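## Task

Pull the front door of server cabinet AB43 open to its full travel and let it come to rest at that limit; leaving its handle extended is fine. Every other cabinet has to finish in its starting state. Banging a door open or closed can reduce the score, and a severe bang fails the task. The robot falling over or finishing tilted also fails the task.

## Robot and tools

ROBOT. TidyBot++: a base on four powered casters (0.54 m long, 0.50 m wide, 0.38 m high) carrying a single seven-joint arm with a two-finger gripper. The shoulder sits 0.12 m ahead of the base centre, 0.68 m up. Segments: upper arm 0.42 m, forearm 0.31 m, hand 0.31 m. Cameras: base_camera and wrist_camera (the latter looks along the hand). Each scene starts with the arm folded, hand pointing down, reaching up to 0.08 m past the base front.

FRAMES. Base frame: origin on the floor below the base centre, x forward, y left, z up, in metres. hand_pose is reported here as the point between the finger pads; its own z axis runs along the fingers and the fingers close along its y axis. The odometry frame is the base frame as it stood at scene start. base_odometry only counts wheel rotation (slip shows as travel); its heading is in rad, left positive, -3.142 to 3.142. base_tilt is in degrees, positive when leaning forward or right.

move. One action per call, built from base, joints, target and speeds; the motions start together.
- base: an object with any of translate_m (forward positive, -2 to 2 m), strafe_m (left positive, -2 to 2 m), rotate_rad (counter-clockwise seen from above positive, -6.3 to 6.3 rad). All are offsets from wherever the base is when the command arrives, measured along its axes at that moment; the base drives straight to that point. A base move times out after 14 s.
- joints: an object of absolute angles in rad, keyed by name. joint_1_rad any angle (positive turns the arm clockwise from above, the reverse of rotate_rad); joint_2_rad -2.249 to 2.249 (shoulder, 0 is upper arm vertical, positive leans forward); joint_3_rad any angle; joint_4_rad -2.579 to 2.579 (elbow, 0 straight; with joint_3_rad at 3.14 negative folds the forearm forward); joint_5_rad any angle; joint_6_rad -2.099 to 2.099 (wrist); joint_7_rad any angle (hand down at 1.57 spreads the fingers left-right). gripper_pos 0 to 1: 0 fully open (pad gap about 85 mm), 1 closed, squeezing about 100 to 150 N per finger. Unlimited joints take the short way round, so rotate in steps smaller than half a turn. Done tolerance is ±0.039 for joints 1 to 4, ±0.095 for 5 to 7, ±0.03 for the gripper.
- target: one list of seven numbers, [x, y, z, qw, qx, qy, qz], an absolute hand pose in the base frame (metres plus unit quaternion), in the same form hand_pose prints. Alongside it, joints may contain only gripper_pos. The solver chooses all joint angles, may swing the elbow, curves and overshoots; results usually land within about 3 cm. To fix the error, add (wanted minus hand_pose) to your previous target. To keep the hand still afterwards, resend hand_target, not hand_pose.
- speeds: caps for this action only: translate_m and strafe_m 0.05 to 0.5 m/s, rotate_rad 0.1 to 1.57 rad/s. With translate and strafe together, give one cap.
- cameras: list of base_camera, wrist_camera or all; [] returns none; omitted returns all.
- blocking: true or omitted returns once everything rests; false returns within about 0.5 s while motion continues, and a later move overrides only what it names.
Any action lasts at most 15 s. An unknown key makes a call invalid; an out-of-range value is refused. A refusal, or an uncommanded stop, cancels the remaining move, wait and finished_scene calls of that reply.

OTHER TOOLS. wait: seconds 0 to 10, plus cameras; returns state and images. stop: brakes all running motions (cameras optional). zoom_image: camera plus region [x0, y0, x1, y1] in pixels from the top-left, no larger than 504 by 504. read_manual: section "licences", licence texts only. finished_scene: scene 1 or 2; ends the scene for good, the door must stay open unaided, and its result gives the next task; later calls in that reply act in the new scene.

RESULTS. The move line gives done or the worst status. base_status, joint_status, hand_status words: moving, done, off_target (resting away from target, maybe still pushing), stopped, contact_stop, time_out, not_followed, torque_fault, limit_stop_at_motor_heat. hand_status done means within 10 mm and 2 degrees. "joint command not followed" or "pose unreachable" with a cause line means a check withheld the arm. The pictures line names the images in order; earlier move reports a non-blocking move. motor_effort is percent of maximum, positive toward larger joint values, with the peak of the last action in brackets. on_its_own lists uncommanded behaviour. ARM HIT, MOTOR HOT and OVER-TEMPERATURE FAULT lines warn of hits and heating.

CAUTIONS. The arm does not steer around furniture and keeps pushing when blocked; a blocked base pushes until its timeout and may still say done. An unreachable target wanders up to 10 s and ends time_out. Torque sensors past 104.5 N m (joints 1 to 4) or 51.3 N m (joints 5 to 7) freeze the arm for 10 s. Snagging the arm above about 0.6 m while the base drives or turns, or pulling sideways on a raised hand, can tip the robot; retracting the arm or backing off rights it. Swing doors slowly with low speeds so they never slam; leave other cabinets untouched; avoid heavy pulls or twists on the gripper and long stretched-out holds, which heat the motors. The simulation keeps running while you think.

Each tool is called after "Request:" by a JSON object that holds its "op" and its "data", one argument or row to a line.

## Session

Request:
{"op": "move", "data": {

}}

Scene clock: 0.00 s.
base_odometry: x=+0.000 y=+0.000 heading=+0.000
base_tilt: forward=-0.4 right=+0.3
base_status: not commanded
joint_positions: joint_1_rad=+0.039 joint_2_rad=-0.383 joint_3_rad=+3.105 joint_4_rad=-2.523 joint_5_rad=-0.033 joint_6_rad=-0.856 joint_7_rad=+1.615 gripper_pos=+0.000
joint_status: not commanded
motor_effort: joint_1_rad=+0 joint_2_rad=-1 joint_3_rad=+1 joint_4_rad=+16 joint_5_rad=+0 joint_6_rad=+3 joint_7_rad=+0
hand_pose: x=+0.2714 y=+0.0070 z=+0.5945 quat_wxyz=(-0.005, +0.997, +0.010, +0.073) (m; base frame)
hand_target: x=+0.2731 y=+0.0070 z=+0.5956 quat_wxyz=(-0.005, +0.997, +0.010, +0.075) (m; base frame)
hand_status: not commanded
pictures: base_camera, wrist_camera
Images, in order (width x height): base_camera 644x364, wrist_camera 644x476.

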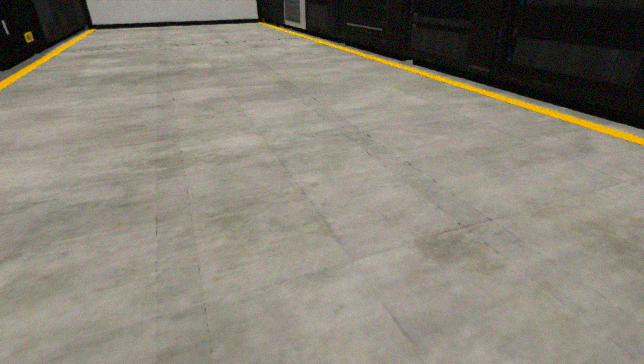

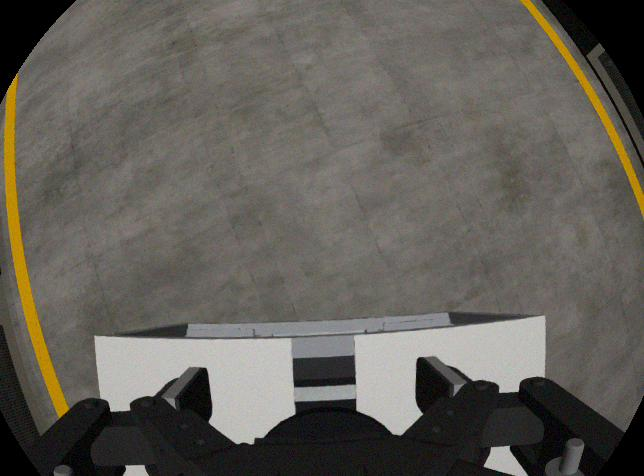

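Request:
{"op": "move", "data": {
  "joints": {"joint_1_rad": 0.0, "joint_6_rad": 0.6}
}}

Scene clock: 13.93 s.
move: done
base_odometry: x=+0.000 y=+0.000 heading=+0.000
base_tilt: forward=-0.3 right=+0.2
base_status: not commanded
joint_positions: joint_1_rad=+0.022 joint_2_rad=-0.383 joint_3_rad=+3.105 joint_4_rad=-2.525 joint_5_rad=-0.033 joint_6_rad=+0.544 joint_7_rad=+1.615 gripper_pos=+0.000
joint_status: all done
motor_effort: joint_1_rad=+0(1) joint_2_rad=-5(5) joint_3_rad=+0(1) joint_4_rad=+20(20) joint_5_rad=+0(0) joint_6_rad=+10(10) joint_7_rad=+0(1)
hand_pose: x=+0.5370 y=+0.0038 z=+0.8937 quat_wxyz=(+0.012, +0.716, +0.009, +0.697) (m; base frame)
hand_target: x=+0.5376 y=+0.0127 z=+0.9140 quat_wxyz=(+0.005, +0.695, +0.016, +0.719) (m; base frame)
hand_status: not commanded
pictures: base_camera, wrist_camera
Images, in order (width x height): base_camera 644x364, wrist_camera 644x476.

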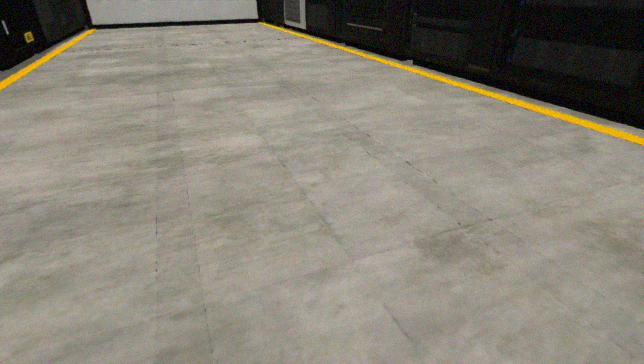

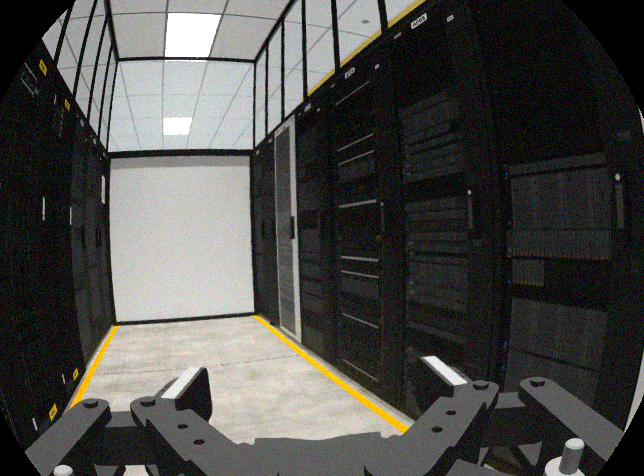

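Request:
{"op": "zoom_image", "data": {
  "camera": "wrist_camera",
  "region": [290, 0, 470, 130]
}}

Request:
{"op": "zoom_image", "data": {
  "camera": "wrist_camera",
  "region": [0, 50, 160, 180]
}}

Request:
{"op": "zoom_image", "data": {
  "camera": "wrist_camera",
  "region": [230, 80, 400, 240]
}}

Scaled by 2.800.

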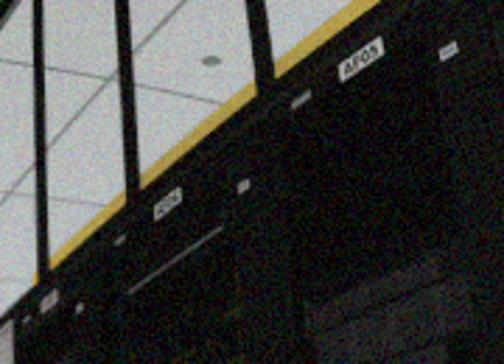

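Scaled by 3.150.

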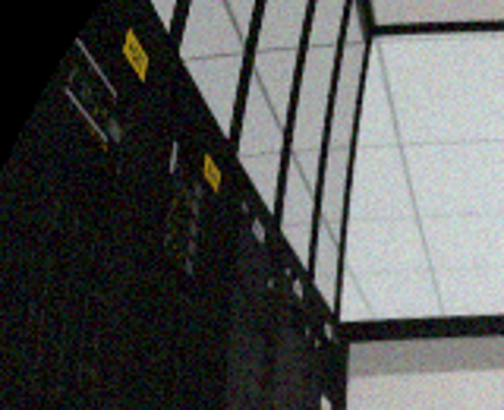

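Scaled by 2.965.

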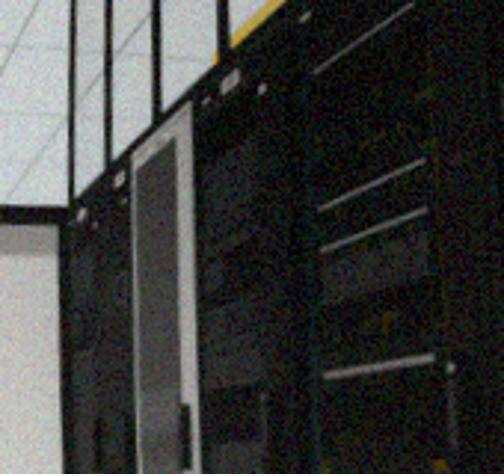

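Request:
{"op": "move", "data": {
  "joints": {"joint_1_rad": -0.9, "joint_6_rad": 0.9},
  "cameras": ["wrist_camera"]
}}

Request:
{"op": "zoom_image", "data": {
  "camera": "wrist_camera",
  "region": [150, 100, 500, 350]
}}

Request:
{"op": "move", "data": {
  "joints": {"joint_1_rad": -1.8, "joint_6_rad": 0.9},
  "cameras": ["wrist_camera"]
}}

Request:
{"op": "zoom_image", "data": {
  "camera": "wrist_camera",
  "region": [150, 100, 500, 350]
}}

Scene clock: 37.03 s.
move: done
base_odometry: x=+0.000 y=+0.000 heading=+0.000
base_tilt: forward=-0.4 right=+0.2
base_status: not commanded
joint_positions: joint_1_rad=-0.879 joint_2_rad=-0.383 joint_3_rad=+3.105 joint_4_rad=-2.525 joint_5_rad=-0.033 joint_6_rad=+0.842 joint_7_rad=+1.615 gripper_pos=+0.000
joint_status: all done
motor_effort: joint_1_rad=+0(2) joint_2_rad=-5(5) joint_3_rad=+1(2) joint_4_rad=+19(20) joint_5_rad=+0(1) joint_6_rad=+10(11) joint_7_rad=+0(1)
hand_pose: x=+0.3696 y=+0.3204 z=+0.9852 quat_wxyz=(-0.332, +0.542, +0.269, +0.723) (m; base frame)
hand_target: x=+0.3599 y=+0.3215 z=+1.0055 quat_wxyz=(-0.348, +0.517, +0.262, +0.737) (m; base frame)
hand_status: not commanded
pictures: wrist_camera
Images, in order (width x height): wrist_camera 644x476.

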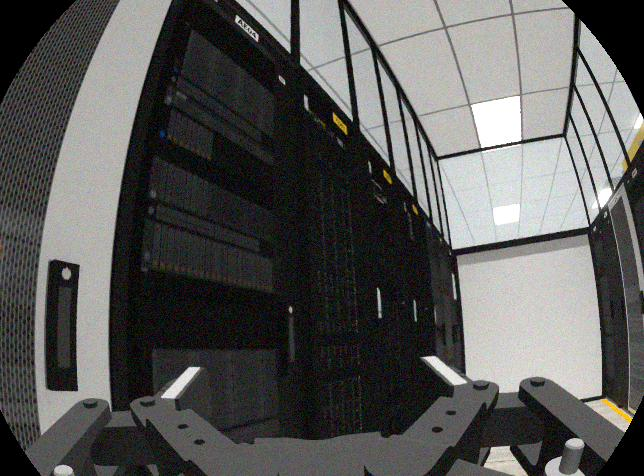

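Scaled by 1.440.

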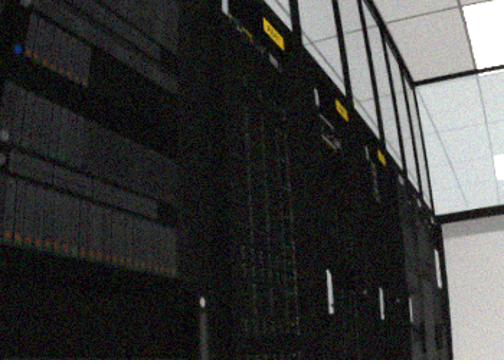

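Scene clock: 39.20 s.
move: done
base_odometry: x=+0.000 y=+0.000 heading=+0.000
base_tilt: forward=-0.4 right=+0.2
base_status: not commanded
joint_positions: joint_1_rad=-1.779 joint_2_rad=-0.383 joint_3_rad=+3.105 joint_4_rad=-2.525 joint_5_rad=-0.033 joint_6_rad=+0.844 joint_7_rad=+1.615 gripper_pos=+0.000
joint_status: all done
motor_effort: joint_1_rad=+0(2) joint_2_rad=-5(5) joint_3_rad=+0(1) joint_4_rad=+19(20) joint_5_rad=+0(1) joint_6_rad=+10(11) joint_7_rad=+0(1)
hand_pose: x=+0.0239 y=+0.3953 z=+0.9859 quat_wxyz=(-0.614, +0.371, +0.477, +0.507) (m; base frame)
hand_target: x=+0.0169 y=+0.3885 z=+1.0055 quat_wxyz=(-0.634, +0.351, +0.461, +0.512) (m; base frame)
hand_status: not commanded
pictures: wrist_camera
Images, in order (width x height): wrist_camera 644x476.

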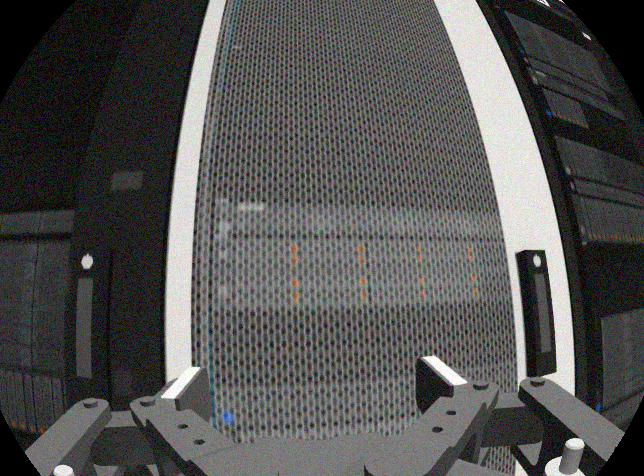

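Scaled by 1.440.

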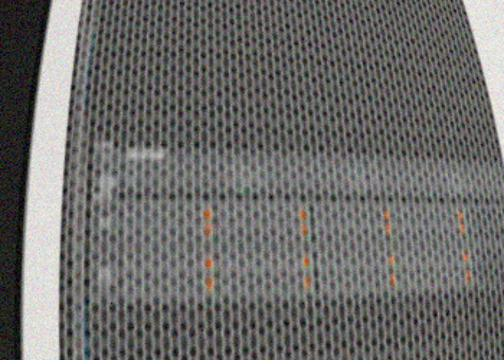

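Request:
{"op": "move", "data": {
  "joints": {"joint_1_rad": -0.8, "joint_6_rad": 1.25},
  "cameras": ["wrist_camera"]
}}

Request:
{"op": "zoom_image", "data": {
  "camera": "wrist_camera",
  "region": [160, 60, 300, 200]
}}

Request:
{"op": "zoom_image", "data": {
  "camera": "wrist_camera",
  "region": [280, 180, 420, 320]
}}

Scene clock: 56.80 s.
move: done
base_odometry: x=+0.000 y=+0.000 heading=+0.000
base_tilt: forward=-0.4 right=+0.3
base_status: not commanded
joint_positions: joint_1_rad=-0.821 joint_2_rad=-0.383 joint_3_rad=+3.105 joint_4_rad=-2.525 joint_5_rad=-0.033 joint_6_rad=+1.192 joint_7_rad=+1.615 gripper_pos=+0.000
joint_status: all done
motor_effort: joint_1_rad=+0(2) joint_2_rad=-4(5) joint_3_rad=+0(1) joint_4_rad=+18(20) joint_5_rad=+0(1) joint_6_rad=+9(11) joint_7_rad=+0(1)
hand_pose: x=+0.3573 y=+0.2697 z=+1.0832 quat_wxyz=(-0.347, +0.416, +0.189, +0.819) (m; base frame)
hand_target: x=+0.3555 y=+0.2564 z=+1.1001 quat_wxyz=(-0.343, +0.393, +0.173, +0.836) (m; base frame)
hand_status: not commanded
pictures: wrist_camera
Images, in order (width x height): wrist_camera 644x476.

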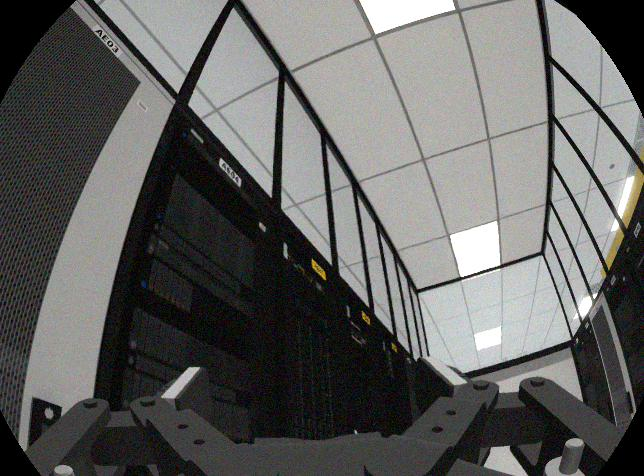

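Scaled by 3.600.

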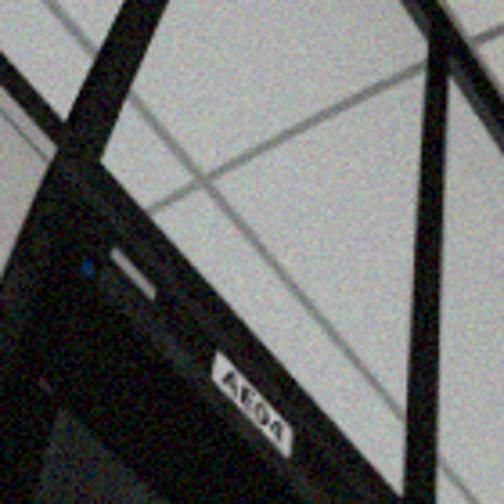

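Scaled by 3.600.

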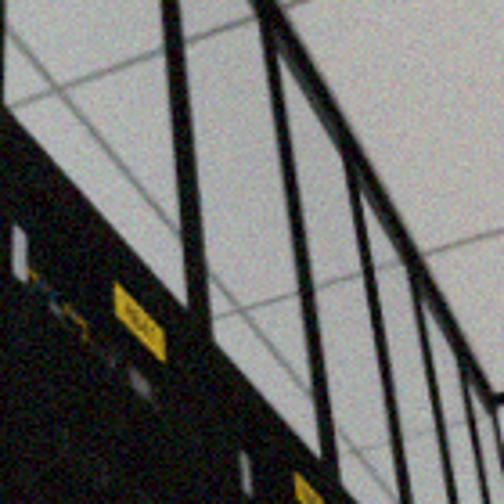

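Request:
{"op": "zoom_image", "data": {
  "camera": "wrist_camera",
  "region": [296, 250, 336, 290]
}}

Request:
{"op": "zoom_image", "data": {
  "camera": "wrist_camera",
  "region": [350, 300, 420, 370]
}}

Scaled by 12.600.

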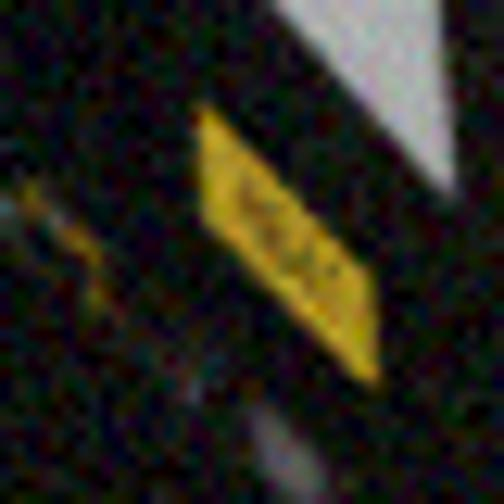

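Scaled by 7.200.

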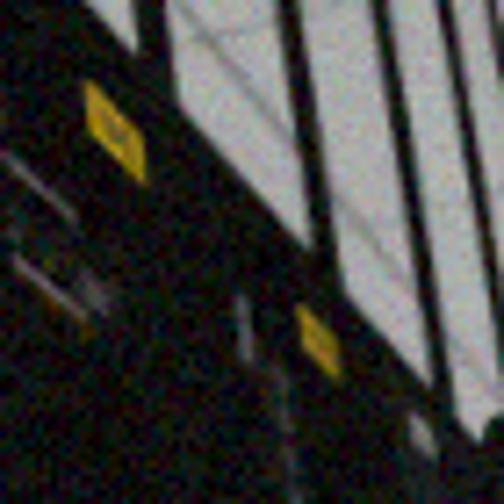

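Request:
{"op": "move", "data": {
  "joints": {"joint_1_rad": -2.3, "joint_6_rad": 1.25},
  "cameras": ["wrist_camera"]
}}

Request:
{"op": "move", "data": {
  "joints": {"joint_1_rad": -3.4, "joint_6_rad": 1.0},
  "cameras": ["wrist_camera"]
}}

Request:
{"op": "move", "data": {
  "joints": {"joint_1_rad": 2.1, "joint_6_rad": 1.25},
  "cameras": ["wrist_camera"]
}}

Request:
{"op": "move", "data": {
  "joints": {"joint_1_rad": 0.9, "joint_6_rad": 1.25},
  "cameras": ["wrist_camera"]
}}

Scene clock: 75.80 s.
move: done
base_odometry: x=+0.000 y=+0.000 heading=+0.000
base_tilt: forward=-0.4 right=+0.2
base_status: not commanded
joint_positions: joint_1_rad=-2.279 joint_2_rad=-0.383 joint_3_rad=+3.105 joint_4_rad=-2.525 joint_5_rad=-0.033 joint_6_rad=+1.195 joint_7_rad=+1.615 gripper_pos=+0.000
joint_status: all done
motor_effort: joint_1_rad=+0(1) joint_2_rad=-4(4) joint_3_rad=+0(2) joint_4_rad=+18(19) joint_5_rad=+0(1) joint_6_rad=+8(10) joint_7_rad=+0(1)
hand_pose: x=-0.1217 y=+0.2670 z=+1.0838 quat_wxyz=(-0.804, +0.184, +0.417, +0.381) (m; base frame)
hand_target: x=-0.1201 y=+0.2541 z=+1.1001 quat_wxyz=(-0.821, +0.169, +0.394, +0.378) (m; base frame)
hand_status: not commanded
pictures: wrist_camera
Images, in order (width x height): wrist_camera 644x476.

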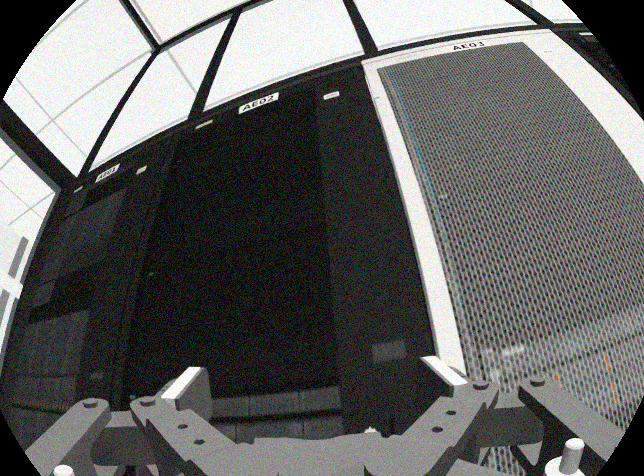

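Scene clock: 78.17 s.
move: done
base_odometry: x=+0.000 y=+0.000 heading=+0.000
base_tilt: forward=-0.4 right=+0.2
base_status: not commanded
joint_positions: joint_1_rad=-3.379 joint_2_rad=-0.383 joint_3_rad=+3.105 joint_4_rad=-2.525 joint_5_rad=-0.033 joint_6_rad=+1.054 joint_7_rad=+1.615 gripper_pos=+0.000
joint_status: all done
motor_effort: joint_1_rad=+0(2) joint_2_rad=-4(5) joint_3_rad=+0(1) joint_4_rad=+19(19) joint_5_rad=+0(1) joint_6_rad=+9(10) joint_7_rad=+0(1)
hand_pose: x=-0.2502 y=-0.0997 z=+1.0467 quat_wxyz=(-0.851, -0.070, +0.512, -0.093) (m; base frame)
hand_target: x=-0.2553 y=-0.1099 z=+1.0343 quat_wxyz=(-0.837, -0.079, +0.532, -0.101) (m; base frame)
hand_status: not commanded
pictures: wrist_camera
Images, in order (width x height): wrist_camera 644x476.

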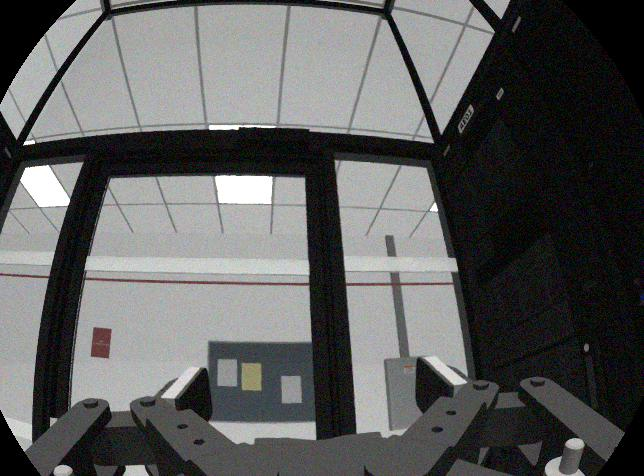

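Scene clock: 80.23 s.
move: done
base_odometry: x=+0.000 y=+0.000 heading=+0.000
base_tilt: forward=-0.3 right=+0.2
base_status: not commanded
joint_positions: joint_1_rad=-4.162 joint_2_rad=-0.383 joint_3_rad=+3.105 joint_4_rad=-2.525 joint_5_rad=-0.033 joint_6_rad=+1.193 joint_7_rad=+1.615 gripper_pos=+0.000
joint_status: all done
motor_effort: joint_1_rad=+0(2) joint_2_rad=-4(5) joint_3_rad=+0(1) joint_4_rad=+19(19) joint_5_rad=+0(1) joint_6_rad=+8(10) joint_7_rad=+0(0)
hand_pose: x=-0.0612 y=-0.3114 z=+1.0833 quat_wxyz=(-0.781, -0.229, +0.395, -0.426) (m; base frame)
hand_target: x=-0.0493 y=-0.3056 z=+1.1001 quat_wxyz=(-0.788, -0.219, +0.369, -0.441) (m; base frame)
hand_status: not commanded
pictures: wrist_camera
Images, in order (width x height): wrist_camera 644x476.

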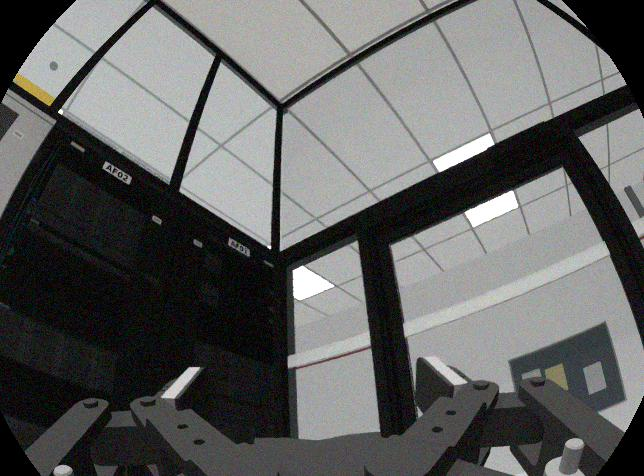

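Scene clock: 82.70 s.
move: done
base_odometry: x=+0.000 y=+0.000 heading=+0.000
base_tilt: forward=-0.4 right=+0.2
base_status: not commanded
joint_positions: joint_1_rad=-5.362 joint_2_rad=-0.383 joint_3_rad=+3.105 joint_4_rad=-2.525 joint_5_rad=-0.033 joint_6_rad=+1.194 joint_7_rad=+1.615 gripper_pos=+0.000
joint_status: all done
motor_effort: joint_1_rad=+0(1) joint_2_rad=-4(4) joint_3_rad=+0(1) joint_4_rad=+19(19) joint_5_rad=+0(1) joint_6_rad=+8(10) joint_7_rad=+0(1)
hand_pose: x=+0.3438 y=-0.2807 z=+1.0837 quat_wxyz=(-0.404, -0.412, +0.196, -0.793) (m; base frame)
hand_target: x=+0.3428 y=-0.2676 z=+1.1001 quat_wxyz=(-0.401, -0.389, +0.181, -0.809) (m; base frame)
hand_status: not commanded
pictures: wrist_camera
Images, in order (width x height): wrist_camera 644x476.

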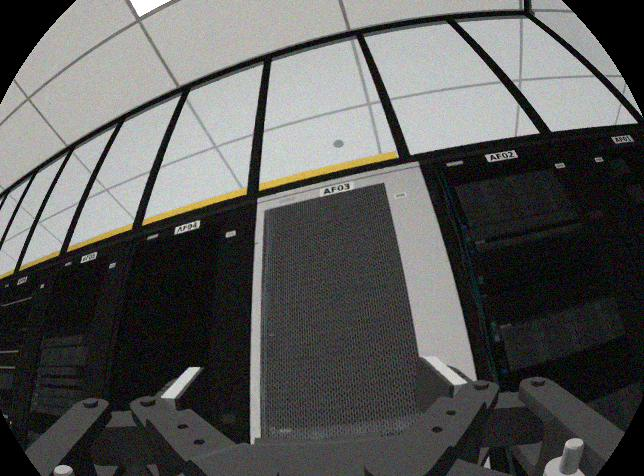

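Request:
{"op": "move", "data": {
  "base": {"rotate_rad": 0.407},
  "joints": {"joint_1_rad": -0.3, "joint_6_rad": 1.0}
}}

Request:
{"op": "zoom_image", "data": {
  "camera": "wrist_camera",
  "region": [180, 120, 320, 260]
}}

Scene clock: 107.77 s.
move: done
base_odometry: x=+0.000 y=+0.000 heading=+0.407
base_tilt: forward=-0.4 right=+0.1
base_status: done
joint_positions: joint_1_rad=-6.562 joint_2_rad=-0.383 joint_3_rad=+3.105 joint_4_rad=-2.525 joint_5_rad=-0.033 joint_6_rad=+1.054 joint_7_rad=+1.615 gripper_pos=+0.000
joint_status: all done
motor_effort: joint_1_rad=+0(2) joint_2_rad=-5(5) joint_3_rad=+1(2) joint_4_rad=+19(19) joint_5_rad=+0(1) joint_6_rad=+9(10) joint_7_rad=+0(1)
hand_pose: x=+0.4837 y=+0.1149 z=+1.0467 quat_wxyz=(+0.111, -0.511, -0.081, -0.849) (m; base frame)
hand_target: x=+0.4884 y=+0.1253 z=+1.0343 quat_wxyz=(+0.118, -0.531, -0.090, -0.834) (m; base frame)
hand_status: not commanded
pictures: base_camera, wrist_camera
Images, in order (width x height): base_camera 644x364, wrist_camera 644x476.

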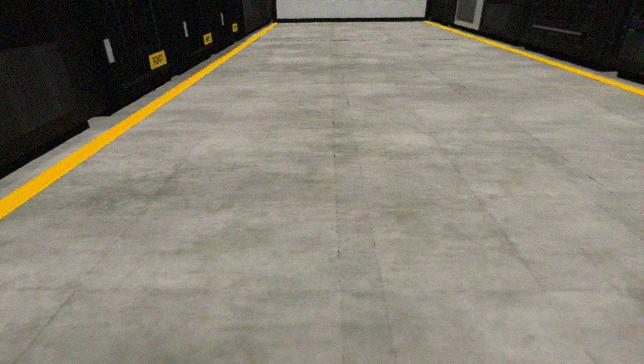

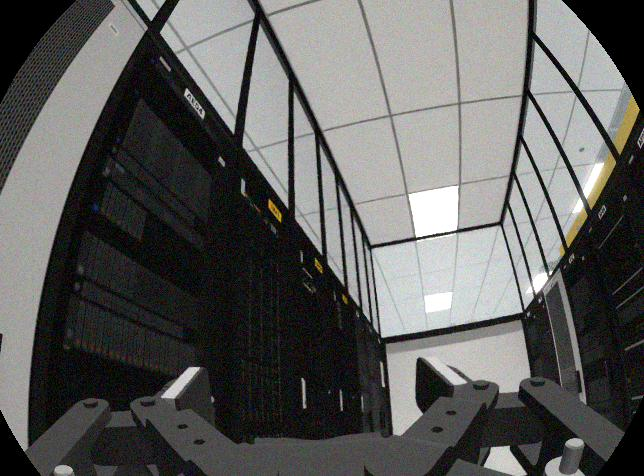

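Scaled by 3.600.

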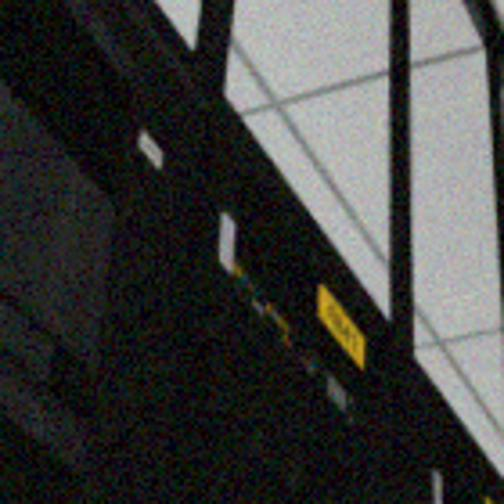

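Request:
{"op": "zoom_image", "data": {
  "camera": "base_camera",
  "region": [90, 0, 250, 90]
}}

Request:
{"op": "zoom_image", "data": {
  "camera": "base_camera",
  "region": [140, 10, 220, 80]
}}

Scaled by 3.150.

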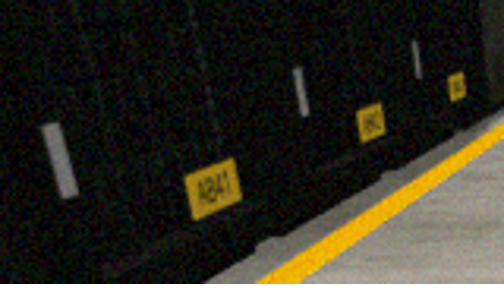

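Scaled by 6.300.

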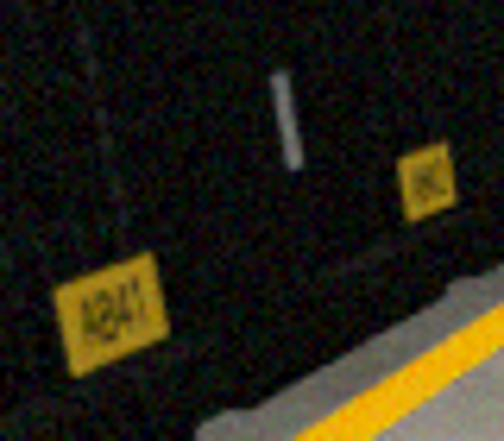

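Request:
{"op": "move", "data": {
  "base": {"translate_m": 1.9, "strafe_m": -0.35},
  "joints": {"joint_1_rad": -0.9, "joint_6_rad": 0.7}
}}

Request:
{"op": "zoom_image", "data": {
  "camera": "base_camera",
  "region": [0, 0, 300, 150]
}}

Scene clock: 153.37 s.
move: done
base_odometry: x=+1.884 y=+0.430 heading=+0.407
base_tilt: forward=-0.3 right=+0.1
base_status: done
joint_positions: joint_1_rad=-7.162 joint_2_rad=-0.384 joint_3_rad=+3.105 joint_4_rad=-2.525 joint_5_rad=-0.033 joint_6_rad=+0.752 joint_7_rad=+1.615 gripper_pos=+0.000
joint_status: all done
motor_effort: joint_1_rad=+0(2) joint_2_rad=-5(6) joint_3_rad=+0(2) joint_4_rad=+20(20) joint_5_rad=+0(1) joint_6_rad=+10(11) joint_7_rad=+0(1)
hand_pose: x=+0.3730 y=+0.3254 z=+0.9583 quat_wxyz=(+0.321, -0.573, -0.285, -0.698) (m; base frame)
hand_target: x=+0.3680 y=+0.3335 z=+0.9450 quat_wxyz=(+0.322, -0.586, -0.299, -0.680) (m; base frame)
hand_status: not commanded
pictures: base_camera, wrist_camera
Images, in order (width x height): base_camera 644x364, wrist_camera 644x476.

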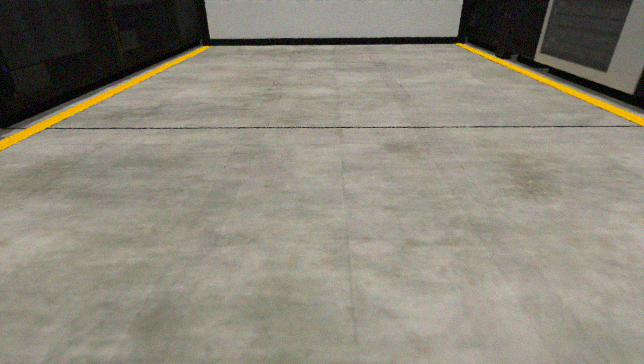

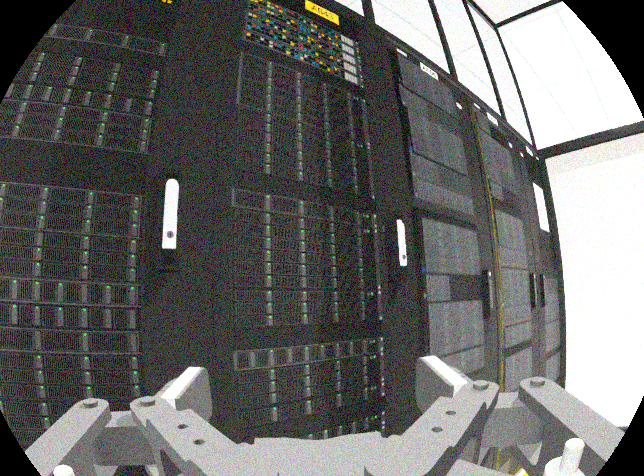

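Scaled by 1.680.

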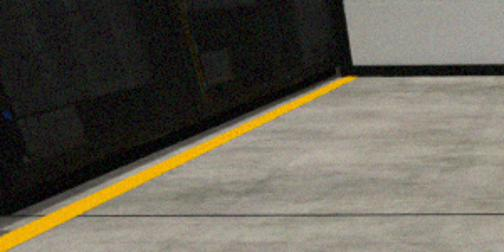

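Request:
{"op": "zoom_image", "data": {
  "camera": "wrist_camera",
  "region": [290, 0, 350, 40]
}}

Request:
{"op": "zoom_image", "data": {
  "camera": "wrist_camera",
  "region": [350, 180, 450, 300]
}}

Request:
{"op": "zoom_image", "data": {
  "camera": "wrist_camera",
  "region": [120, 150, 240, 310]
}}

Scaled by 8.400.

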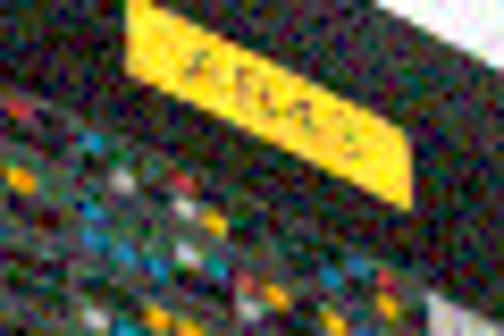

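Scaled by 4.200.

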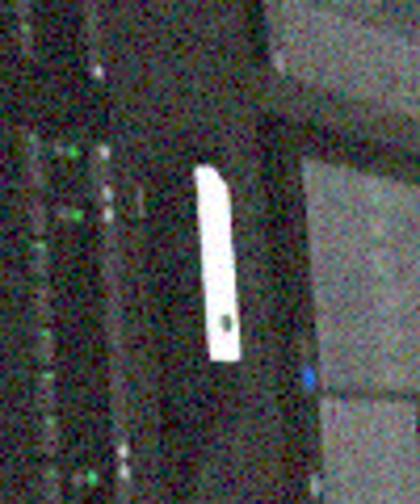

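Scaled by 3.150.

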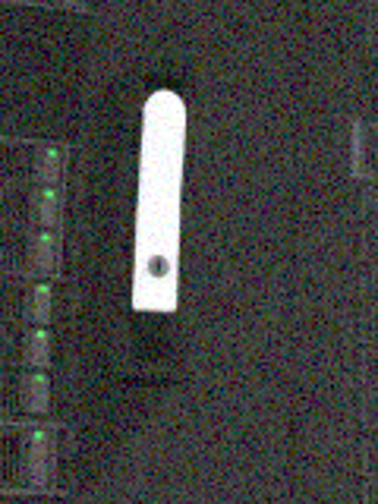

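Request:
{"op": "move", "data": {
  "base": {"translate_m": 0.25, "rotate_rad": 1.57},
  "joints": {"joint_1_rad": 0.0, "joint_6_rad": 0.7}
}}

Scene clock: 194.50 s.
move: done
base_odometry: x=+2.113 y=+0.529 heading=+1.977
base_tilt: forward=-0.4 right=+0.2
base_status: done
joint_positions: joint_1_rad=-6.304 joint_2_rad=-0.382 joint_3_rad=+3.105 joint_4_rad=-2.525 joint_5_rad=-0.033 joint_6_rad=+0.751 joint_7_rad=+1.615 gripper_pos=+0.000
joint_status: all done
motor_effort: joint_1_rad=+0(2) joint_2_rad=-5(6) joint_3_rad=+0(2) joint_4_rad=+19(20) joint_5_rad=+0(1) joint_6_rad=+10(11) joint_7_rad=+0(1)
hand_pose: x=+0.5319 y=+0.0206 z=+0.9573 quat_wxyz=(+0.002, -0.641, -0.020, -0.767) (m; base frame)
hand_target: x=+0.5350 y=+0.0123 z=+0.9450 quat_wxyz=(-0.006, -0.658, -0.014, -0.753) (m; base frame)
hand_status: not commanded
pictures: base_camera, wrist_camera
Images, in order (width x height): base_camera 644x364, wrist_camera 644x476.

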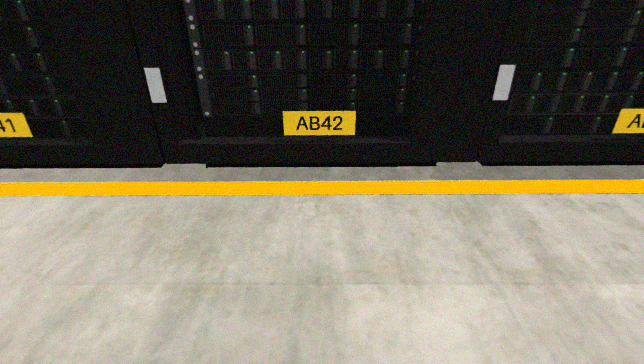

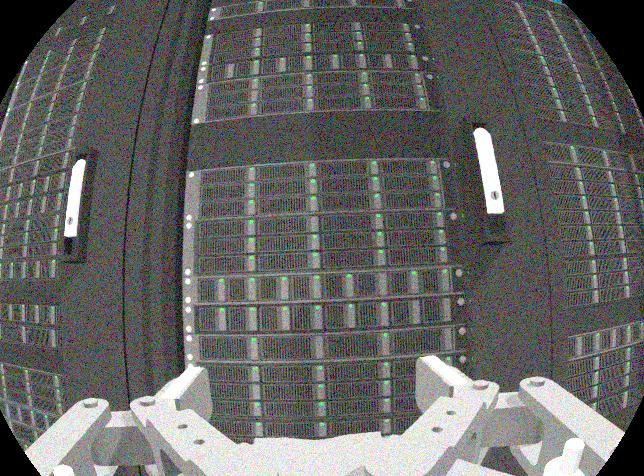

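Request:
{"op": "move", "data": {
  "base": {"strafe_m": -0.95}
}}

Request:
{"op": "zoom_image", "data": {
  "camera": "base_camera",
  "region": [0, 0, 400, 180]
}}

Request:
{"op": "zoom_image", "data": {
  "camera": "wrist_camera",
  "region": [200, 60, 440, 300]
}}

Scene clock: 234.47 s.
move: done
base_odometry: x=+2.986 y=+0.905 heading=+1.977
base_tilt: forward=-0.3 right=+0.2
base_status: done
joint_positions: joint_1_rad=-6.303 joint_2_rad=-0.382 joint_3_rad=+3.105 joint_4_rad=-2.525 joint_5_rad=-0.033 joint_6_rad=+0.751 joint_7_rad=+1.615 gripper_pos=+0.000
joint_status: not commanded
motor_effort: joint_1_rad=+0(1) joint_2_rad=-5(5) joint_3_rad=+1(2) joint_4_rad=+20(20) joint_5_rad=+0(1) joint_6_rad=+10(10) joint_7_rad=+0(1)
hand_pose: x=+0.5319 y=+0.0200 z=+0.9573 quat_wxyz=(+0.001, -0.641, -0.020, -0.767) (m; base frame)
hand_target: x=+0.5350 y=+0.0123 z=+0.9450 quat_wxyz=(-0.006, -0.658, -0.014, -0.753) (m; base frame)
hand_status: not commanded
pictures: base_camera, wrist_camera
Images, in order (width x height): base_camera 644x364, wrist_camera 644x476.

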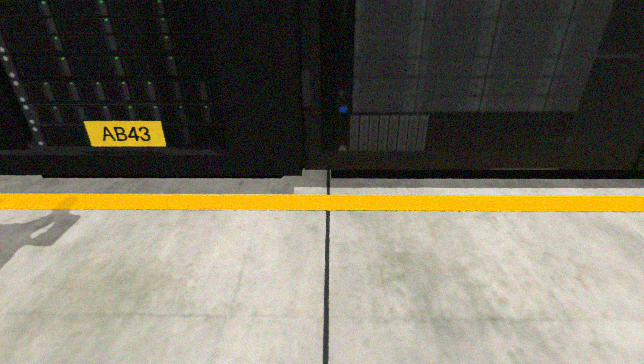

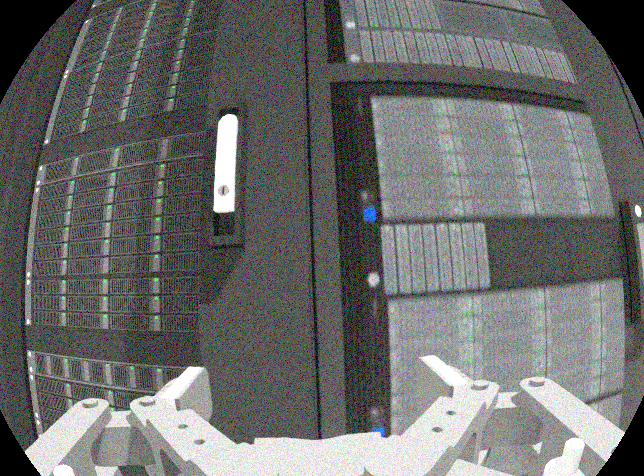

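Scaled by 1.260.

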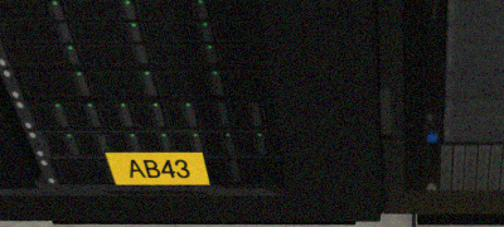

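Scaled by 2.100.

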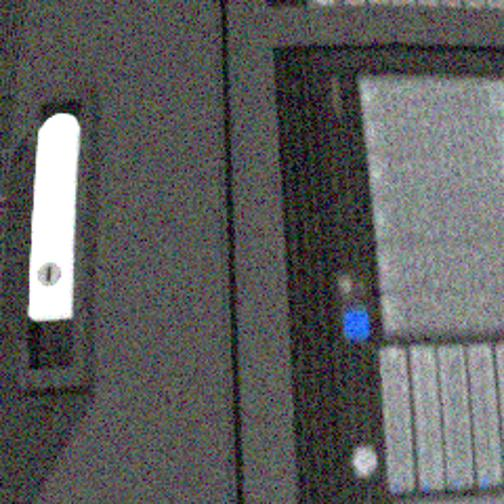

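Request:
{"op": "move", "data": {
  "base": {"strafe_m": 0.13},
  "joints": {"joint_1_rad": 0.0, "joint_2_rad": -0.548, "joint_4_rad": -1.752, "joint_6_rad": -0.32}
}}

Request:
{"op": "zoom_image", "data": {
  "camera": "wrist_camera",
  "region": [200, 60, 440, 300]
}}

Scene clock: 290.90 s.
move: done
base_odometry: x=+2.867 y=+0.853 heading=+1.978
base_tilt: forward=-0.4 right=+0.2
base_status: done
joint_positions: joint_1_rad=-6.302 joint_2_rad=-0.537 joint_3_rad=+3.105 joint_4_rad=-1.771 joint_5_rad=-0.033 joint_6_rad=-0.265 joint_7_rad=+1.615 gripper_pos=+0.000
joint_status: all done
motor_effort: joint_1_rad=+0(2) joint_2_rad=-2(7) joint_3_rad=+1(2) joint_4_rad=+21(24) joint_5_rad=+0(1) joint_6_rad=+10(11) joint_7_rad=+0(1)
hand_pose: x=+0.5095 y=+0.0326 z=+1.1690 quat_wxyz=(+0.010, -0.681, -0.031, -0.732) (m; base frame)
hand_target: x=+0.5033 y=+0.0256 z=+1.1678 quat_wxyz=(+0.004, -0.690, -0.025, -0.723) (m; base frame)
hand_status: not commanded
pictures: base_camera, wrist_camera
Images, in order (width x height): base_camera 644x364, wrist_camera 644x476.

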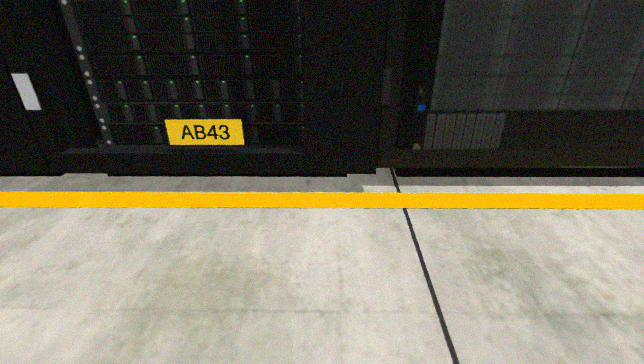

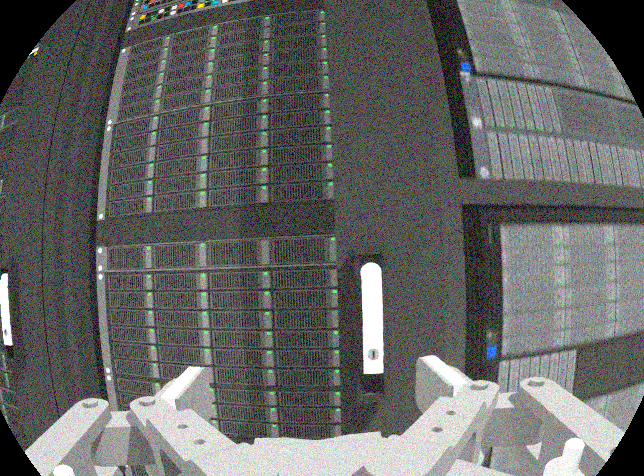

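Scaled by 2.100.

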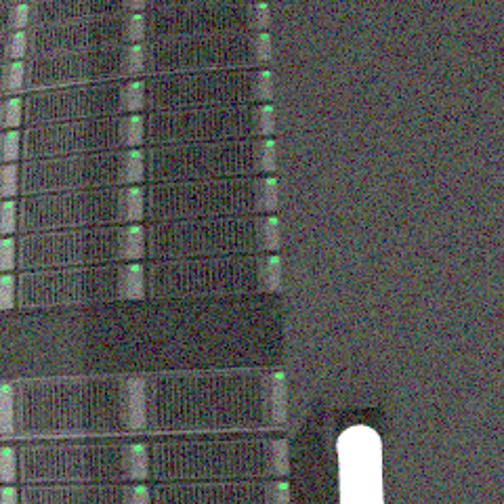

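Request:
{"op": "move", "data": {
  "base": {"rotate_rad": -0.025},
  "joints": {"joint_1_rad": 0.057, "joint_2_rad": -0.304, "joint_4_rad": -1.70, "joint_6_rad": -0.20}
}}

Request:
{"op": "zoom_image", "data": {
  "camera": "wrist_camera",
  "region": [240, 180, 440, 380]
}}

Scene clock: 379.17 s.
move: done
base_odometry: x=+2.867 y=+0.853 heading=+1.953
base_tilt: forward=-0.3 right=+0.1
base_status: done
joint_positions: joint_1_rad=-6.248 joint_2_rad=-0.298 joint_3_rad=+3.105 joint_4_rad=-1.721 joint_5_rad=-0.033 joint_6_rad=-0.253 joint_7_rad=+1.615 gripper_pos=+0.000
joint_status: all done
motor_effort: joint_1_rad=+0(1) joint_2_rad=-10(14) joint_3_rad=+0(2) joint_4_rad=+22(24) joint_5_rad=+0(0) joint_6_rad=+10(11) joint_7_rad=+0(1)
hand_pose: x=+0.6157 y=+0.0080 z=+1.0974 quat_wxyz=(-0.005, -0.743, -0.010, -0.669) (m; base frame)
hand_target: x=+0.6135 y=-0.0029 z=+1.1299 quat_wxyz=(-0.013, -0.716, -0.002, -0.698) (m; base frame)
hand_status: not commanded
pictures: base_camera, wrist_camera
Images, in order (width x height): base_camera 644x364, wrist_camera 644x476.

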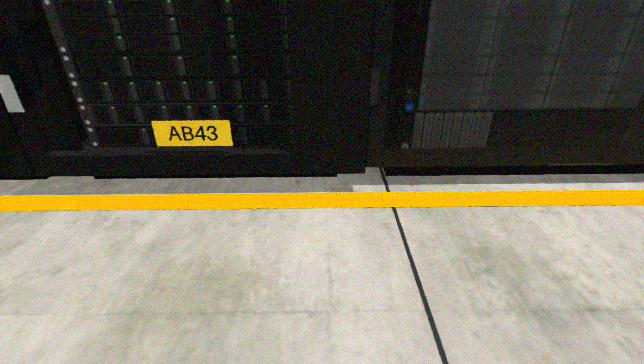

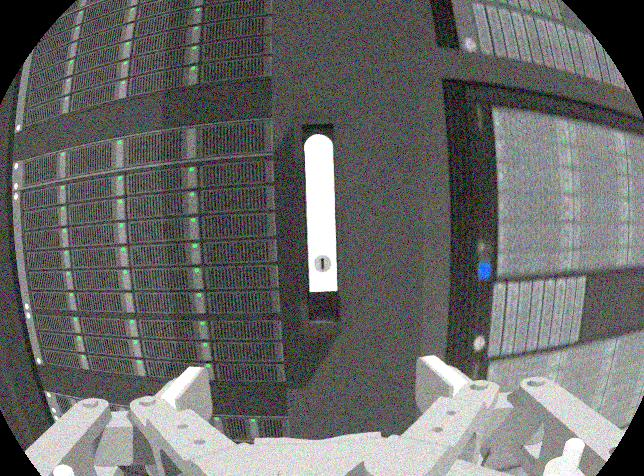

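Scaled by 2.520.

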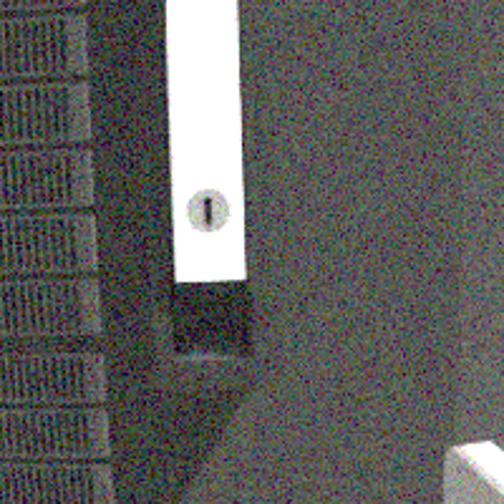

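Request:
{"op": "move", "data": {
  "joints": {"joint_2_rad": -0.112, "joint_4_rad": -1.608, "joint_6_rad": 0.006},
  "cameras": ["wrist_camera"]
}}

Request:
{"op": "zoom_image", "data": {
  "camera": "wrist_camera",
  "region": [180, 120, 460, 400]
}}

Scene clock: 436.03 s.
move: done
base_odometry: x=+2.867 y=+0.853 heading=+1.953
base_tilt: forward=-0.3 right=+0.2
base_status: not commanded
joint_positions: joint_1_rad=-6.248 joint_2_rad=-0.107 joint_3_rad=+3.105 joint_4_rad=-1.629 joint_5_rad=-0.033 joint_6_rad=-0.051 joint_7_rad=+1.615 gripper_pos=+0.000
joint_status: all done
motor_effort: joint_1_rad=+0(0) joint_2_rad=-17(20) joint_3_rad=+0(1) joint_4_rad=+22(23) joint_5_rad=+0(0) joint_6_rad=+10(11) joint_7_rad=+0(1)
hand_pose: x=+0.6990 y=+0.0040 z=+1.1146 quat_wxyz=(-0.004, -0.708, -0.006, -0.706) (m; base frame)
hand_target: x=+0.6953 y=-0.0090 z=+1.1485 quat_wxyz=(-0.013, -0.678, +0.002, -0.735) (m; base frame)
hand_status: not commanded
pictures: wrist_camera
Images, in order (width x height): wrist_camera 644x476.

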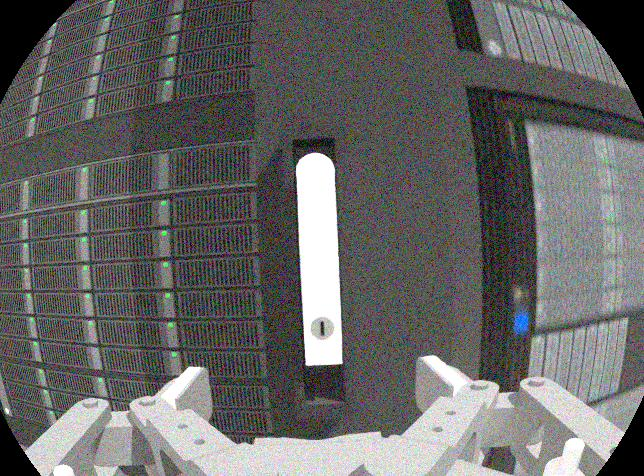

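Scaled by 1.800.

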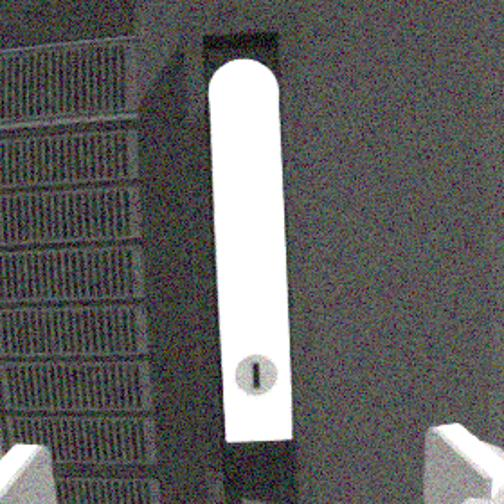

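Request:
{"op": "move", "data": {
  "joints": {"joint_2_rad": -0.016, "joint_4_rad": -1.521, "joint_6_rad": 0.014},
  "cameras": ["wrist_camera"]
}}

Request:
{"op": "zoom_image", "data": {
  "camera": "wrist_camera",
  "region": [180, 180, 460, 460]
}}

Scene clock: 472.70 s.
move: done
base_odometry: x=+2.867 y=+0.853 heading=+1.953
base_tilt: forward=-0.4 right=+0.1
base_status: not commanded
joint_positions: joint_1_rad=-6.248 joint_2_rad=-0.016 joint_3_rad=+3.105 joint_4_rad=-1.538 joint_5_rad=-0.033 joint_6_rad=-0.040 joint_7_rad=+1.615 gripper_pos=+0.000
joint_status: all done
motor_effort: joint_1_rad=+0(0) joint_2_rad=-20(22) joint_3_rad=-1(1) joint_4_rad=+22(23) joint_5_rad=+0(0) joint_6_rad=+10(11) joint_7_rad=+0(0)
hand_pose: x=+0.7373 y=+0.0026 z=+1.1203 quat_wxyz=(-0.003, -0.704, -0.005, -0.710) (m; base frame)
hand_target: x=+0.7357 y=-0.0114 z=+1.1480 quat_wxyz=(-0.012, -0.678, +0.003, -0.735) (m; base frame)
hand_status: not commanded
pictures: wrist_camera
Images, in order (width x height): wrist_camera 644x476.

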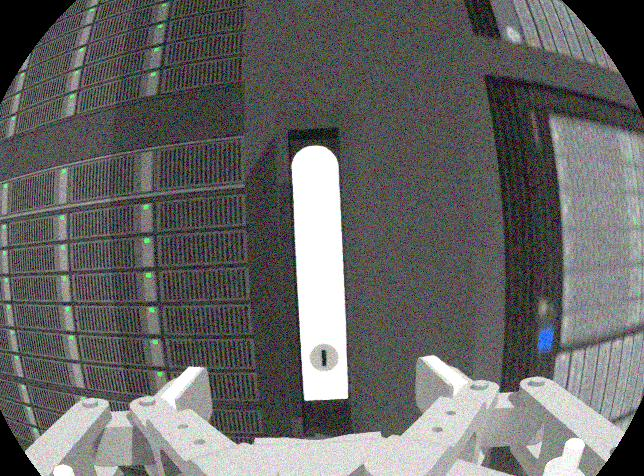

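Scaled by 1.800.

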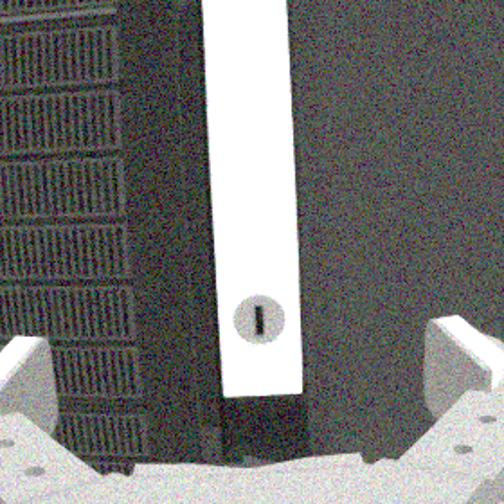

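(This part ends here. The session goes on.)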